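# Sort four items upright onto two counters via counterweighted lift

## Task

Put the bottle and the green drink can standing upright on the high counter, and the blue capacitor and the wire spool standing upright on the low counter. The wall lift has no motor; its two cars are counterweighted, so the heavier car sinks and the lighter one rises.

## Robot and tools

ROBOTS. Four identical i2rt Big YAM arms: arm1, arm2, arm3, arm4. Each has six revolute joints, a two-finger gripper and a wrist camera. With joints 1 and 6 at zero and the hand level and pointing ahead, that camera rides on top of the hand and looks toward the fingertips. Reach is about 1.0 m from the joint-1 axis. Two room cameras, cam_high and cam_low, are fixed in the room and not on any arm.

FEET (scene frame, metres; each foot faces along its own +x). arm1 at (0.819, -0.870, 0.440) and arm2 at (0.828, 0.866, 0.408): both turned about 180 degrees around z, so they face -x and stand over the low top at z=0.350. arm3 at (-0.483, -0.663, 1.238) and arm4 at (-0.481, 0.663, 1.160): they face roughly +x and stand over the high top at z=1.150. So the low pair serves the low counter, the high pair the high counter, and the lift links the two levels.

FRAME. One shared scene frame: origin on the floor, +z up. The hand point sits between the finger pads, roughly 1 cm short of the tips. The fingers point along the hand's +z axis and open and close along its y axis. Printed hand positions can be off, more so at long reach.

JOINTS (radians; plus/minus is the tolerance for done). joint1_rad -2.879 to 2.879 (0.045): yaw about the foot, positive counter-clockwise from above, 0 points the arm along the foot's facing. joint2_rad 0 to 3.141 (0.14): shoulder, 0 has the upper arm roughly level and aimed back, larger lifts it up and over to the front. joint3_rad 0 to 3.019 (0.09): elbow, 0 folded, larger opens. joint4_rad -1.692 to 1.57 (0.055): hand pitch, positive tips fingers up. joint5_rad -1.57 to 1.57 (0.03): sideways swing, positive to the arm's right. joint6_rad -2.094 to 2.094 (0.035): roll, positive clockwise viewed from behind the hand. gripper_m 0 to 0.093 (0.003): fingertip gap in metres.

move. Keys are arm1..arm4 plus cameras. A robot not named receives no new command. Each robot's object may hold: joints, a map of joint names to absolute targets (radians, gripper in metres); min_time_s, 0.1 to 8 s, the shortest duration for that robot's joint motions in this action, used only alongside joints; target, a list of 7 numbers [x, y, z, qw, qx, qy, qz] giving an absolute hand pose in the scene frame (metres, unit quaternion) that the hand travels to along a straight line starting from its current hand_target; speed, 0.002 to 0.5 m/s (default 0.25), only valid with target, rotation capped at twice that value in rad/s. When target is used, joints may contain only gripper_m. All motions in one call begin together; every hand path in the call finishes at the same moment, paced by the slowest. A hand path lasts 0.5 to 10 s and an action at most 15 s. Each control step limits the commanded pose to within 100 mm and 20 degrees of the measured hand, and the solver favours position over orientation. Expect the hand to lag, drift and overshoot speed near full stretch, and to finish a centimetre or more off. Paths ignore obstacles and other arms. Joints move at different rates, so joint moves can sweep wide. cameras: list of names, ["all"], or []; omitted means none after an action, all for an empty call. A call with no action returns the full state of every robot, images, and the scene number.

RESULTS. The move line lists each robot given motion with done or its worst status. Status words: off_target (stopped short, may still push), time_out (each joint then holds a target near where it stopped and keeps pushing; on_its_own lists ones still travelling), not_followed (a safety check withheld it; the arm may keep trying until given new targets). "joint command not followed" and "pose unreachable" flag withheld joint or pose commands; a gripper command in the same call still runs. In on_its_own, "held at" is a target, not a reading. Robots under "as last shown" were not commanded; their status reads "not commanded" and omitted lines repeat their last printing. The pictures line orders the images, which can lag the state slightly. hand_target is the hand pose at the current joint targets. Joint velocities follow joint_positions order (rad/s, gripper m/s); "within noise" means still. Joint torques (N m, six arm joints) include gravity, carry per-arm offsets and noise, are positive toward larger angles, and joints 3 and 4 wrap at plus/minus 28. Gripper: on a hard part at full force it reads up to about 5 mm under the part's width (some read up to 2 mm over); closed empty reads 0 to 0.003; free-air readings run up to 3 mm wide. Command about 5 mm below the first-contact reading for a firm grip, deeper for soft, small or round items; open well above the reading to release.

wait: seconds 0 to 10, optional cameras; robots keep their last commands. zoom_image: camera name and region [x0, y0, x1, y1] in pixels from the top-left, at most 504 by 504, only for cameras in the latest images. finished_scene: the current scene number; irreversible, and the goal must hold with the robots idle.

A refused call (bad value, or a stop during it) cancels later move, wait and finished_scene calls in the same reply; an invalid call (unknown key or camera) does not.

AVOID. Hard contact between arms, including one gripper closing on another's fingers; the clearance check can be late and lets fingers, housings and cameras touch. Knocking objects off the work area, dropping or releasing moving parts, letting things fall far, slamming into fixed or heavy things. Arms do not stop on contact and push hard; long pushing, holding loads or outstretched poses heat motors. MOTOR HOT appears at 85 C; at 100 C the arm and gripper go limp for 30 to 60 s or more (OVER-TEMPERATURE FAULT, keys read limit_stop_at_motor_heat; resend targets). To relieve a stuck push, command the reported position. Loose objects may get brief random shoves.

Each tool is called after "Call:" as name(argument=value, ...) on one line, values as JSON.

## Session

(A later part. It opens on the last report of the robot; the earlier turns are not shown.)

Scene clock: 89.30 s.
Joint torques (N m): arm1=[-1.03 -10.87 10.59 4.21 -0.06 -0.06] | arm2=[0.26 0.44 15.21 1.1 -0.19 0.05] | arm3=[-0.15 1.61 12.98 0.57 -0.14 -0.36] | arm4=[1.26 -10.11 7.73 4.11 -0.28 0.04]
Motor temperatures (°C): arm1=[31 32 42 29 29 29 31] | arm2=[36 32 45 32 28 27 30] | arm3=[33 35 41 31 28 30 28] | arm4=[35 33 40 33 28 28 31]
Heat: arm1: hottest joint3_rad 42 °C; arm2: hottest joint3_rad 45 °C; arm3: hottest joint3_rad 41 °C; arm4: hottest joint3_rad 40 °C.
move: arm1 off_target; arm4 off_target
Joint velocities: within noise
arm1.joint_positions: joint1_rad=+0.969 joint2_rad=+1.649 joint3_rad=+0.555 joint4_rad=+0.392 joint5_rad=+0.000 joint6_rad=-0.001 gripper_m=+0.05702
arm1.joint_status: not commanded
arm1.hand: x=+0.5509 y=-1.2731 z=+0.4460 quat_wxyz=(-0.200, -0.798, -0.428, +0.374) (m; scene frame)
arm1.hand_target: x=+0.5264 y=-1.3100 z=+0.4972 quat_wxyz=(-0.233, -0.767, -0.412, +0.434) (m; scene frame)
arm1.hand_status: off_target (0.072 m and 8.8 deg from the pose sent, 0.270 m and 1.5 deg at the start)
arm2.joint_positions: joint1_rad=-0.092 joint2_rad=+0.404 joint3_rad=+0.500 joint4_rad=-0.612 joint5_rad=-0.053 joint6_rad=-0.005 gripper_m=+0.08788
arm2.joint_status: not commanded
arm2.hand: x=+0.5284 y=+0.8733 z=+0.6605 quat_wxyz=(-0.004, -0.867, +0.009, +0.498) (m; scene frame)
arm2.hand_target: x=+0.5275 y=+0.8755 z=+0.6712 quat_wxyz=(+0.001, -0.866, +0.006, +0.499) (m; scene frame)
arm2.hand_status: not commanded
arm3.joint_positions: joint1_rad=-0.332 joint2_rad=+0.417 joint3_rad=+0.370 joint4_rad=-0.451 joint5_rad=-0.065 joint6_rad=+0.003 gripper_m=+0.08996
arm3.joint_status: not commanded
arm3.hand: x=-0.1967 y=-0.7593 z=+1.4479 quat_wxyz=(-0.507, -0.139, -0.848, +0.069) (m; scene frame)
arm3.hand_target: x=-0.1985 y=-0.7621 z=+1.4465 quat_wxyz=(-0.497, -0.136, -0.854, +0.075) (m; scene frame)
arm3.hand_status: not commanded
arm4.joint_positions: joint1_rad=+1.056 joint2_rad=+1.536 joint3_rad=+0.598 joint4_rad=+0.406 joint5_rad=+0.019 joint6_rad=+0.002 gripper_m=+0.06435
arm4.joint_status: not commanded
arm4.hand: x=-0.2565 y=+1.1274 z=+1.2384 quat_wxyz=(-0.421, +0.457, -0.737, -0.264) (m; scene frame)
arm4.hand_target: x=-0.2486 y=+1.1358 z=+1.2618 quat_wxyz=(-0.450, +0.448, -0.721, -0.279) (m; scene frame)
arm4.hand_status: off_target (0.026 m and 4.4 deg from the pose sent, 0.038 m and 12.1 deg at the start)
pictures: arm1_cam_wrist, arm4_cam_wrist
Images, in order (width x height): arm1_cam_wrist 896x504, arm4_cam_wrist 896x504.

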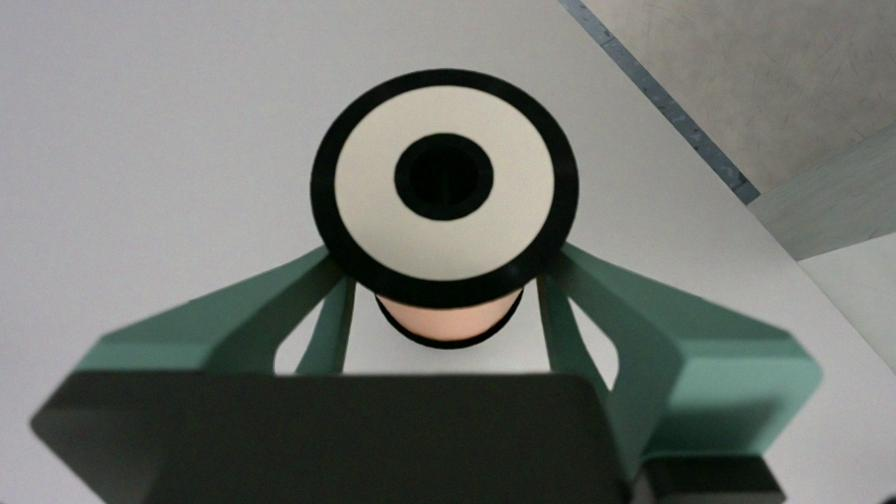

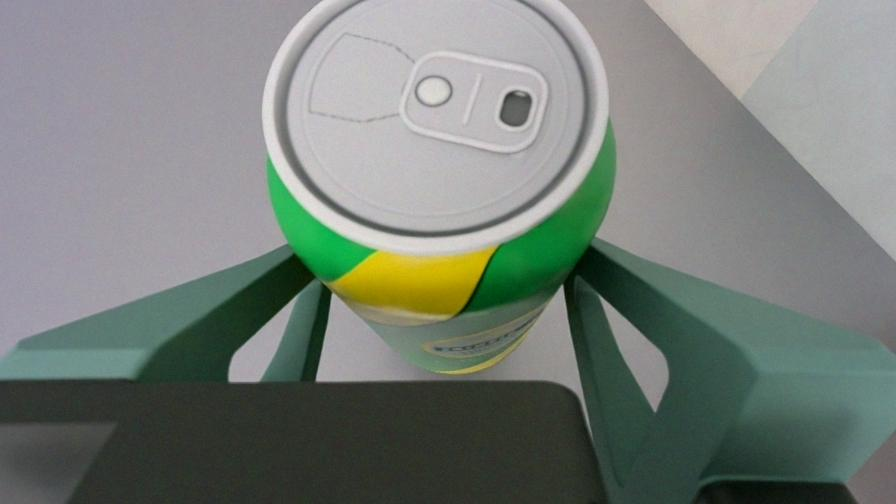

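Call:
move(arm1={"target": [0.525, -1.312, 0.452, 0.2437, 0.7551, 0.4057, -0.4537], "speed": 0.07}, arm4={"target": [-0.249, 1.136, 1.235, 0.4245, -0.4576, 0.7352, 0.2642], "speed": 0.06}, cameras=["arm1_cam_wrist", "arm4_cam_wrist"])

Scene clock: 90.93 s.
Joint torques (N m): arm1=[-1.08 -11.99 6.74 4.38 -0.16 -0.08] | arm2=[0.03 0.26 15.23 1.09 -0.18 0.05] | arm3=[-0.26 1.55 12.97 0.55 -0.13 -0.35] | arm4=[1.2 -9.82 8.24 2.56 -0.28 0.05]
Motor temperatures (°C): arm1=[31 32 43 29 29 29 32] | arm2=[36 31 45 32 28 27 30] | arm3=[33 35 41 31 28 30 28] | arm4=[35 33 40 33 28 28 31]
Heat: arm1: hottest joint3_rad 43 °C; arm2: hottest joint3_rad 45 °C; arm3: hottest joint3_rad 41 °C; arm4: hottest joint3_rad 40 °C.
move: arm1 off_target; arm4 off_target
Joint velocities: within noise
arm1.joint_positions: joint1_rad=+0.969 joint2_rad=+1.822 joint3_rad=+0.555 joint4_rad=+0.647 joint5_rad=+0.000 joint6_rad=-0.001 gripper_m=+0.05702
arm1.joint_status: not commanded
arm1.hand: x=+0.5431 y=-1.2849 z=+0.4145 quat_wxyz=(-0.217, -0.782, -0.420, +0.406) (m; scene frame)
arm1.hand_target: x=+0.5259 y=-1.3102 z=+0.4529 quat_wxyz=(-0.244, -0.755, -0.406, +0.454) (m; scene frame)
arm1.hand_status: off_target (0.050 m and 7.2 deg from the pose sent, 0.047 m and 11.8 deg at the start)
arm2, arm3: as last shown
arm4.joint_positions: joint1_rad=+1.056 joint2_rad=+1.585 joint3_rad=+0.598 joint4_rad=+0.406 joint5_rad=+0.018 joint6_rad=+0.002 gripper_m=+0.06435
arm4.joint_status: not commanded
arm4.hand: x=-0.2584 y=+1.1247 z=+1.2143 quat_wxyz=(-0.403, +0.464, -0.747, -0.253) (m; scene frame)
arm4.hand_target: x=-0.2495 y=+1.1354 z=+1.2349 quat_wxyz=(-0.424, +0.458, -0.735, -0.264) (m; scene frame)
arm4.hand_status: off_target (0.025 m and 3.2 deg from the pose sent, 0.012 m and 0.5 deg at the start)
pictures: arm1_cam_wrist, arm4_cam_wrist
Images, in order (width x height): arm1_cam_wrist 896x504, arm4_cam_wrist 896x504.

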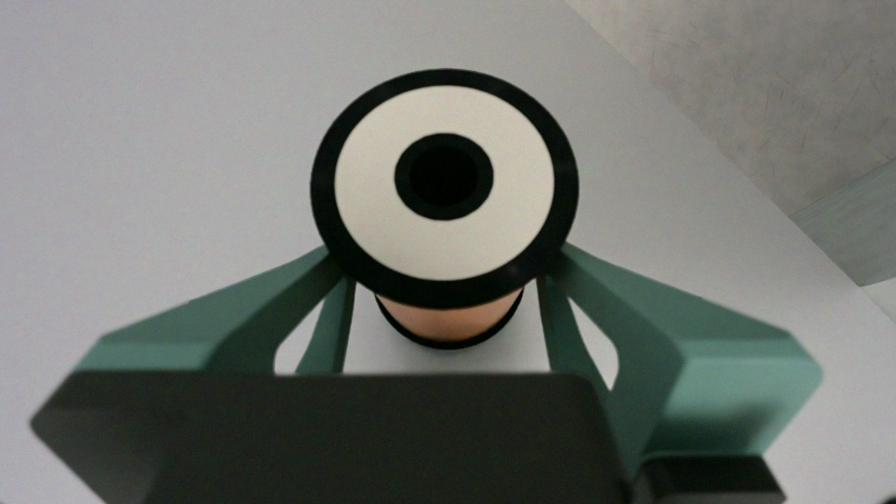

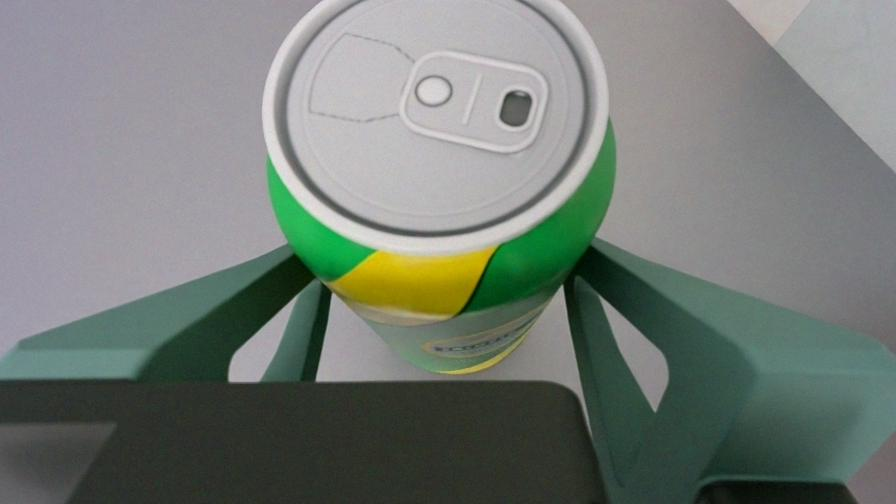

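Call:
move(arm1={"target": [0.525, -1.312, 0.434, 0.2402, 0.759, 0.4078, -0.4471], "speed": 0.05}, arm4={"target": [-0.249, 1.136, 1.224, 0.4148, -0.461, 0.7408, 0.2582], "speed": 0.05}, cameras=["arm1_cam_wrist", "arm4_cam_wrist"])

Scene clock: 92.20 s.
Joint torques (N m): arm1=[-0.91 -11.75 6.84 4.23 -0.13 -0.08] | arm2=[0.15 0.38 15.19 1.07 -0.19 0.06] | arm3=[-0.26 1.61 13 0.58 -0.13 -0.36] | arm4=[1.14 -9.05 8.87 2.33 -0.27 0.03]
Motor temperatures (°C): arm1=[31 32 43 29 29 29 32] | arm2=[36 31 45 32 28 27 30] | arm3=[33 34 41 31 28 30 28] | arm4=[35 33 40 33 28 28 31]
Heat: arm1: hottest joint3_rad 43 °C; arm2: hottest joint3_rad 45 °C; arm3: hottest joint3_rad 41 °C; arm4: hottest joint3_rad 40 °C.
move: arm1 off_target; arm4 off_target
Joint velocities: within noise
arm1.joint_positions: joint1_rad=+0.969 joint2_rad=+1.868 joint3_rad=+0.555 joint4_rad=+0.674 joint5_rad=+0.000 joint6_rad=+0.001 gripper_m=+0.05702
arm1.joint_status: not commanded
arm1.hand: x=+0.5450 y=-1.2820 z=+0.3982 quat_wxyz=(-0.213, -0.786, -0.421, +0.399) (m; scene frame)
arm1.hand_target: x=+0.5263 y=-1.3096 z=+0.4339 quat_wxyz=(-0.240, -0.760, -0.408, +0.446) (m; scene frame)
arm1.hand_status: off_target (0.051 m and 7.2 deg from the pose sent, 0.038 m and 6.2 deg at the start)
arm2, arm3: as last shown
arm4.joint_positions: joint1_rad=+1.055 joint2_rad=+1.590 joint3_rad=+0.598 joint4_rad=+0.406 joint5_rad=+0.016 joint6_rad=+0.005 gripper_m=+0.06435
arm4.joint_status: not commanded
arm4.hand: x=-0.2581 y=+1.1242 z=+1.2120 quat_wxyz=(-0.400, +0.464, -0.749, -0.253) (m; scene frame)
arm4.hand_target: x=-0.2491 y=+1.1355 z=+1.2240 quat_wxyz=(-0.414, +0.460, -0.742, -0.259) (m; scene frame)
arm4.hand_status: off_target (0.019 m and 2.0 deg from the pose sent, 0.018 m and 1.7 deg at the start)
pictures: arm1_cam_wrist, arm4_cam_wrist
Images, in order (width x height): arm1_cam_wrist 896x504, arm4_cam_wrist 896x504.

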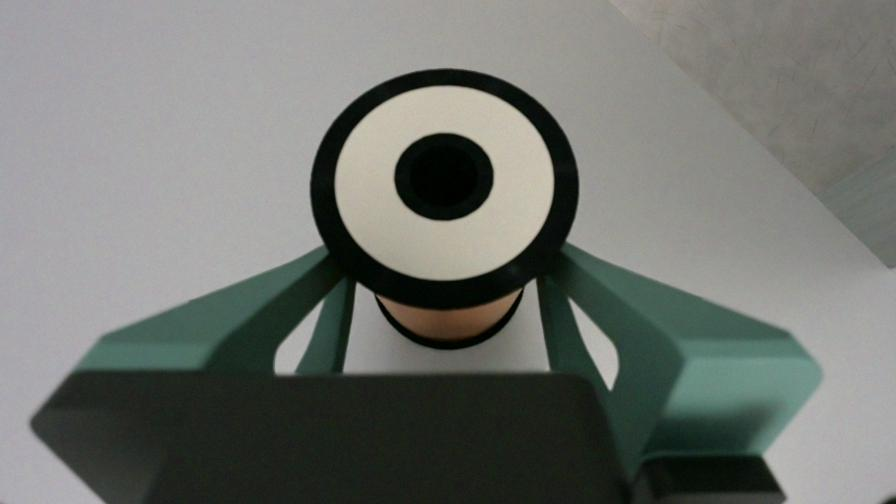

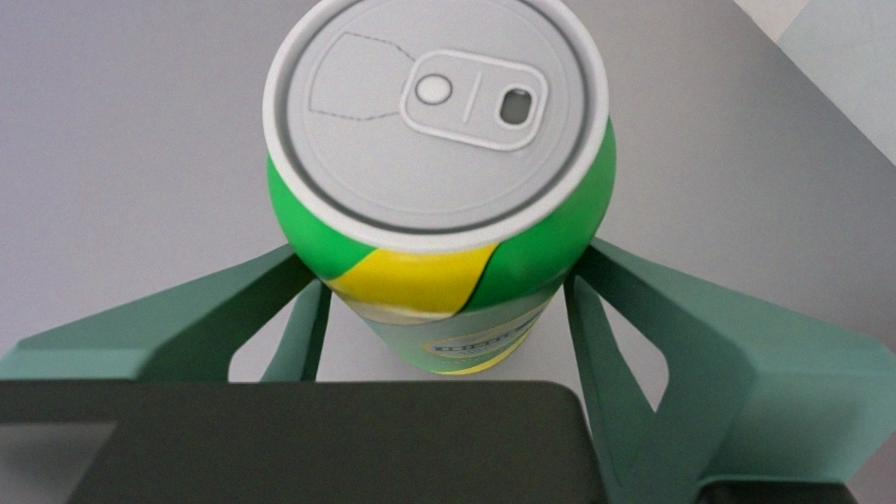

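Call:
move(arm1={"target": [0.525, -1.312, 0.421, 0.2402, 0.759, 0.4078, -0.4471], "speed": 0.05}, arm4={"joints": {"gripper_m": 0.09}}, cameras=["arm1_cam_wrist", "arm4_cam_wrist"])

Scene clock: 93.60 s.
Joint torques (N m): arm1=[-1.08 -10.52 7.01 3.75 -0.14 -0.09] | arm2=[0.03 0.44 15.2 1.11 -0.18 0.04] | arm3=[-0.21 1.67 12.98 0.58 -0.13 -0.35] | arm4=[1.44 -9.29 8.83 2.3 -0.29 0.02]
Motor temperatures (°C): arm1=[31 32 43 29 29 29 32] | arm2=[36 31 45 32 28 27 30] | arm3=[33 34 41 31 28 30 28] | arm4=[35 33 39 33 28 28 31]
Heat: arm1: hottest joint3_rad 43 °C; arm2: hottest joint3_rad 45 °C; arm3: hottest joint3_rad 41 °C; arm4: hottest joint3_rad 39 °C.
move: arm1 off_target; arm4 done
Joint velocities: within noise
arm1.joint_positions: joint1_rad=+0.969 joint2_rad=+1.894 joint3_rad=+0.555 joint4_rad=+0.733 joint5_rad=+0.000 joint6_rad=+0.001 gripper_m=+0.05702
arm1.joint_status: not commanded
arm1.hand: x=+0.5429 y=-1.2852 z=+0.3976 quat_wxyz=(-0.220, -0.780, -0.418, +0.411) (m; scene frame)
arm1.hand_target: x=+0.5257 y=-1.3106 z=+0.4222 quat_wxyz=(-0.240, -0.759, -0.408, +0.448) (m; scene frame)
arm1.hand_status: off_target (0.040 m and 5.4 deg from the pose sent, 0.043 m and 7.2 deg at the start)
arm2, arm3: as last shown
arm4.joint_positions: joint1_rad=+1.055 joint2_rad=+1.590 joint3_rad=+0.598 joint4_rad=+0.406 joint5_rad=+0.016 joint6_rad=+0.005 gripper_m=+0.08988
arm4.joint_status: all done
arm4.hand: x=-0.2581 y=+1.1242 z=+1.2120 quat_wxyz=(-0.400, +0.464, -0.749, -0.253) (m; scene frame)
arm4.hand_target: x=-0.2491 y=+1.1355 z=+1.2240 quat_wxyz=(-0.414, +0.460, -0.742, -0.259) (m; scene frame)
arm4.hand_status: not commanded
pictures: arm1_cam_wrist, arm4_cam_wrist
Images, in order (width x height): arm1_cam_wrist 896x504, arm4_cam_wrist 896x504.

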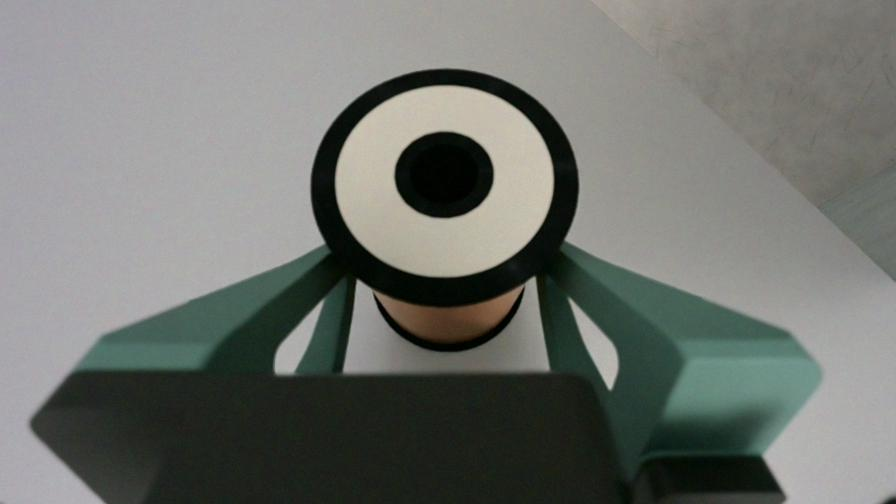

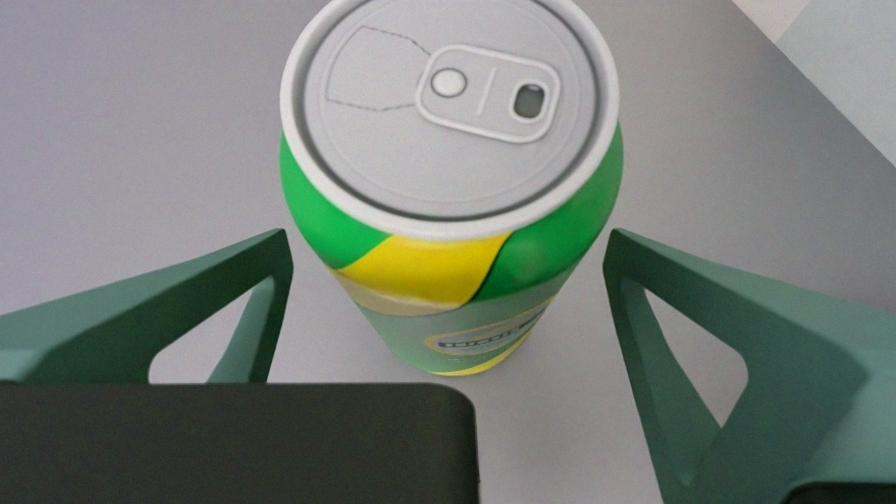

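Call:
move(arm1={"joints": {"gripper_m": 0.09}}, arm4={"target": [-0.345, 0.948, 1.345, 0.4148, -0.461, 0.7408, 0.2582], "speed": 0.2}, cameras=["arm1_cam_wrist", "arm4_cam_wrist"])

Call:
move(arm1={"target": [0.635, -1.148, 0.53, 0.2402, 0.759, 0.4078, -0.4471], "speed": 0.2}, cameras=["all"])

Scene clock: 95.73 s.
Joint torques (N m): arm1=[-1.2 -10.75 5.65 3.11 -0.14 -0.1] | arm2=[-0.09 0.32 15.23 1.11 -0.19 0.04] | arm3=[-0.21 1.55 12.98 0.57 -0.13 -0.36] | arm4=[2.14 3.14 10.18 1.21 0.02 0.21]
Motor temperatures (°C): arm1=[31 32 42 29 29 29 32] | arm2=[36 31 46 32 28 27 30] | arm3=[33 34 42 31 28 30 28] | arm4=[35 33 39 33 28 28 31]
Heat: arm1: hottest joint3_rad 42 °C; arm2: hottest joint3_rad 46 °C; arm3: hottest joint3_rad 42 °C; arm4: hottest joint3_rad 39 °C.
move: arm1 done; arm4 off_target
Joint velocities: within noise
arm1.joint_positions: joint1_rad=+0.969 joint2_rad=+1.894 joint3_rad=+0.575 joint4_rad=+0.750 joint5_rad=+0.000 joint6_rad=+0.001 gripper_m=+0.08996
arm1.joint_status: all done
arm1.hand: x=+0.5360 y=-1.2955 z=+0.4071 quat_wxyz=(-0.228, -0.772, -0.414, +0.426) (m; scene frame)
arm1.hand_target: x=+0.5257 y=-1.3106 z=+0.4223 quat_wxyz=(-0.240, -0.759, -0.408, +0.448) (m; scene frame)
arm1.hand_status: not commanded
arm2, arm3: as last shown
arm4.joint_positions: joint1_rad=+1.093 joint2_rad=+0.517 joint3_rad=+0.360 joint4_rad=-0.356 joint5_rad=+0.039 joint6_rad=+0.005 gripper_m=+0.08988
arm4.joint_status: not commanded
arm4.hand: x=-0.3465 y=+0.9523 z=+1.3560 quat_wxyz=(-0.427, +0.463, -0.728, -0.270) (m; scene frame)
arm4.hand_target: x=-0.3488 y=+0.9517 z=+1.3496 quat_wxyz=(-0.417, +0.464, -0.735, -0.267) (m; scene frame)
arm4.hand_status: off_target (0.012 m and 2.4 deg from the pose sent, 0.237 m and 2.0 deg at the start)
pictures: arm1_cam_wrist, arm4_cam_wrist
Images, in order (width x height): arm1_cam_wrist 896x504, arm4_cam_wrist 896x504.

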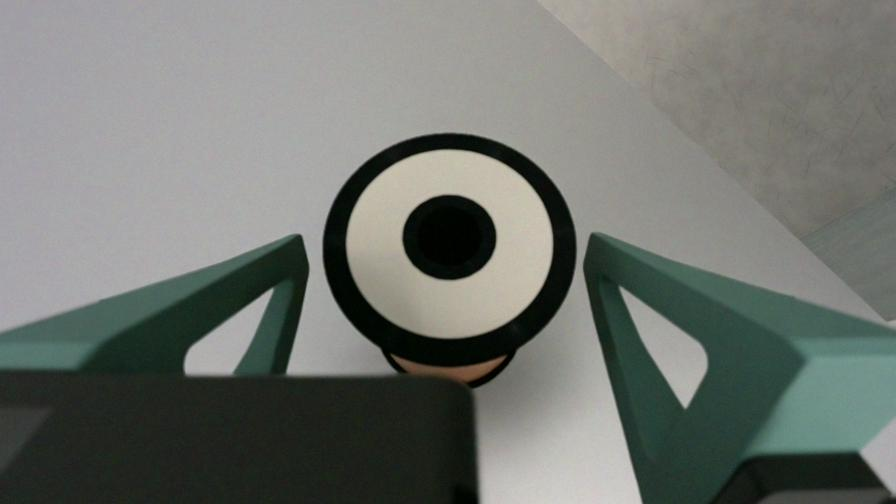

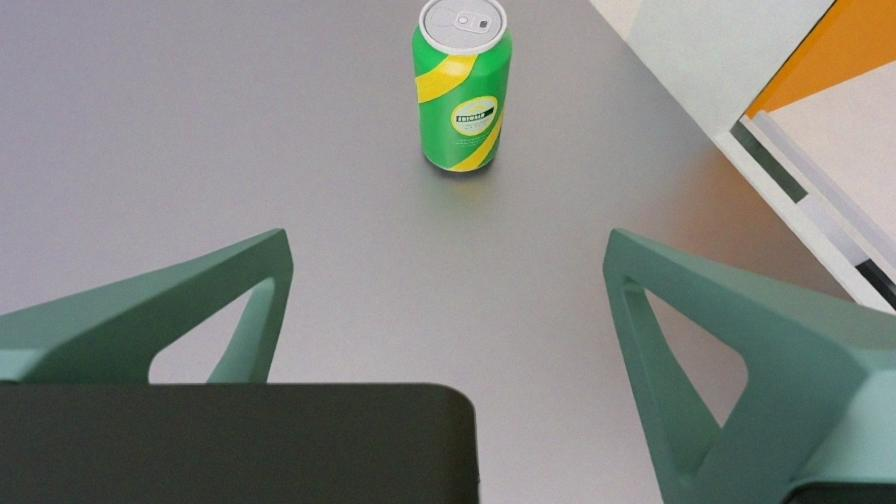

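Scene clock: 97.57 s.
Joint torques (N m): arm1=[-0.5 -0.73 7.57 1.31 0.09 -0.05] | arm2=[0.09 0.38 15.23 1.13 -0.19 0.05] | arm3=[-0.21 1.61 12.98 0.59 -0.13 -0.35] | arm4=[2.14 2.78 10.25 1.11 0.03 0.18]
Motor temperatures (°C): arm1=[31 32 42 29 29 29 32] | arm2=[36 31 46 32 28 27 30] | arm3=[33 34 42 31 28 30 28] | arm4=[35 33 40 33 28 28 31]
Heat: arm1: hottest joint3_rad 42 °C; arm2: hottest joint3_rad 46 °C; arm3: hottest joint3_rad 42 °C; arm4: hottest joint3_rad 40 °C.
move: arm1 done
Joint velocities: within noise
arm1.joint_positions: joint1_rad=+0.969 joint2_rad=+0.885 joint3_rad=+0.155 joint4_rad=+0.248 joint5_rad=+0.000 joint6_rad=+0.001 gripper_m=+0.08996
arm1.joint_status: not commanded
arm1.hand: x=+0.6317 y=-1.1519 z=+0.5386 quat_wxyz=(-0.246, -0.753, -0.403, +0.459) (m; scene frame)
arm1.hand_target: x=+0.6349 y=-1.1497 z=+0.5301 quat_wxyz=(-0.240, -0.759, -0.408, +0.447) (m; scene frame)
arm1.hand_status: done (0.010 m and 1.8 deg from the pose sent, 0.216 m and 3.3 deg at the start)
arm2, arm3: as last shown
arm4.joint_positions: joint1_rad=+1.084 joint2_rad=+0.517 joint3_rad=+0.360 joint4_rad=-0.356 joint5_rad=+0.041 joint6_rad=+0.005 gripper_m=+0.08988
arm4.joint_status: not commanded
arm4.hand: x=-0.3436 y=+0.9510 z=+1.3559 quat_wxyz=(-0.429, +0.459, -0.731, -0.267) (m; scene frame)
arm4.hand_target: x=-0.3459 y=+0.9504 z=+1.3496 quat_wxyz=(-0.418, +0.461, -0.737, -0.264) (m; scene frame)
arm4.hand_status: not commanded
pictures: arm1_cam_wrist, arm2_cam_wrist, arm3_cam_wrist, arm4_cam_wrist, cam_high, cam_low
Images, in order (width x height): arm1_cam_wrist 896x504, arm2_cam_wrist 896x504, arm3_cam_wrist 896x504, arm4_cam_wrist 896x504, cam_high 896x504, cam_low 896x504.

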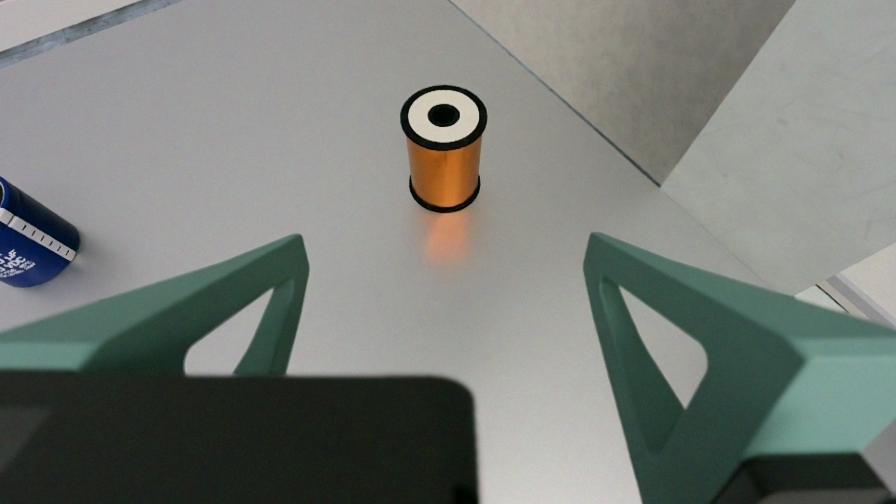

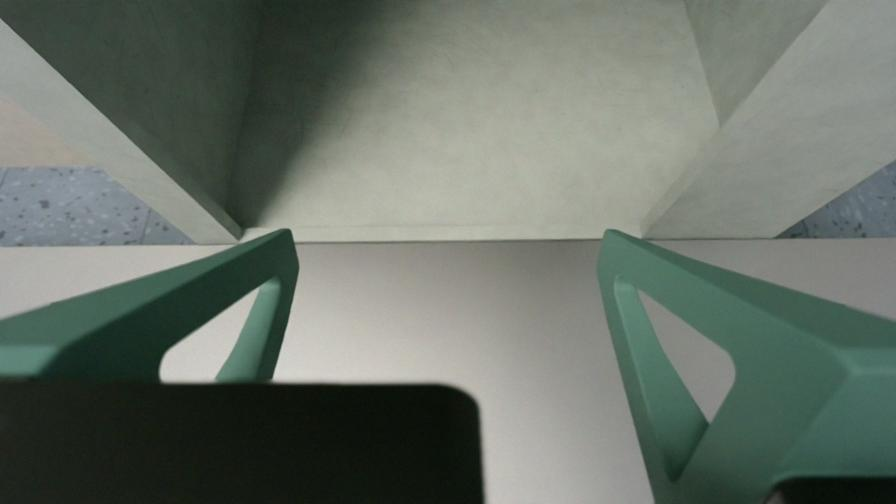

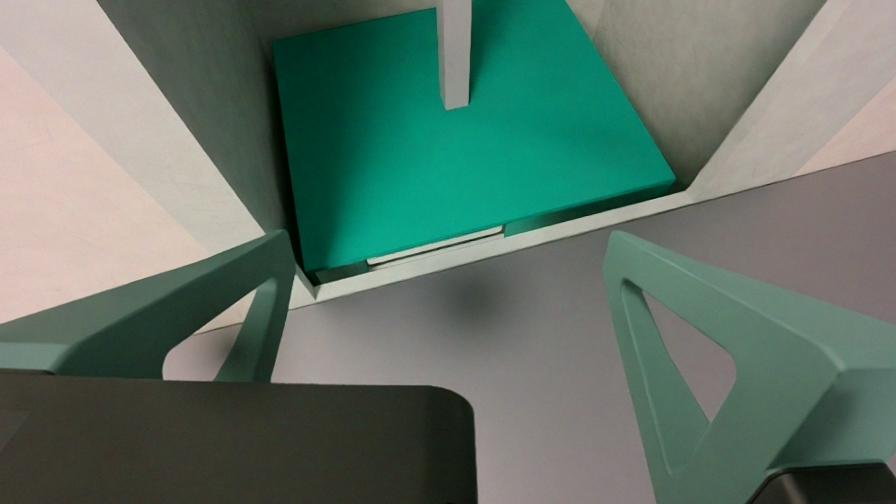

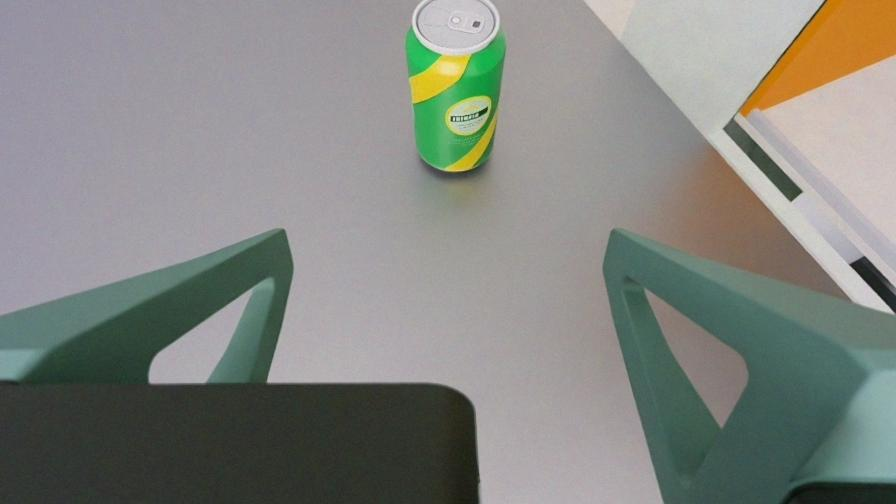

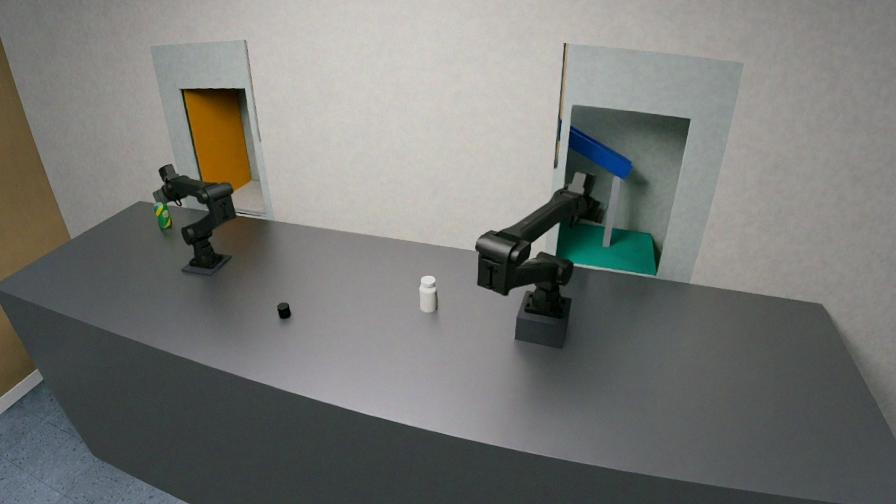

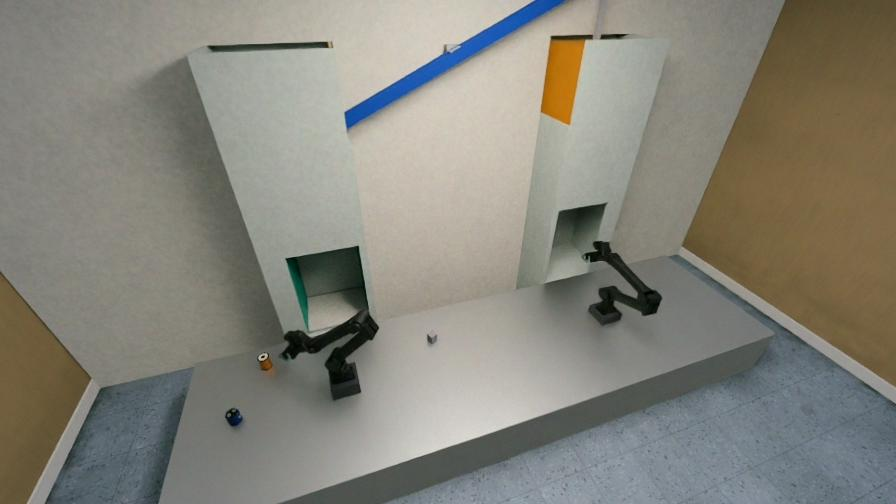

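Call:
finished_scene(scene=2)

The scene is finished: the task was done.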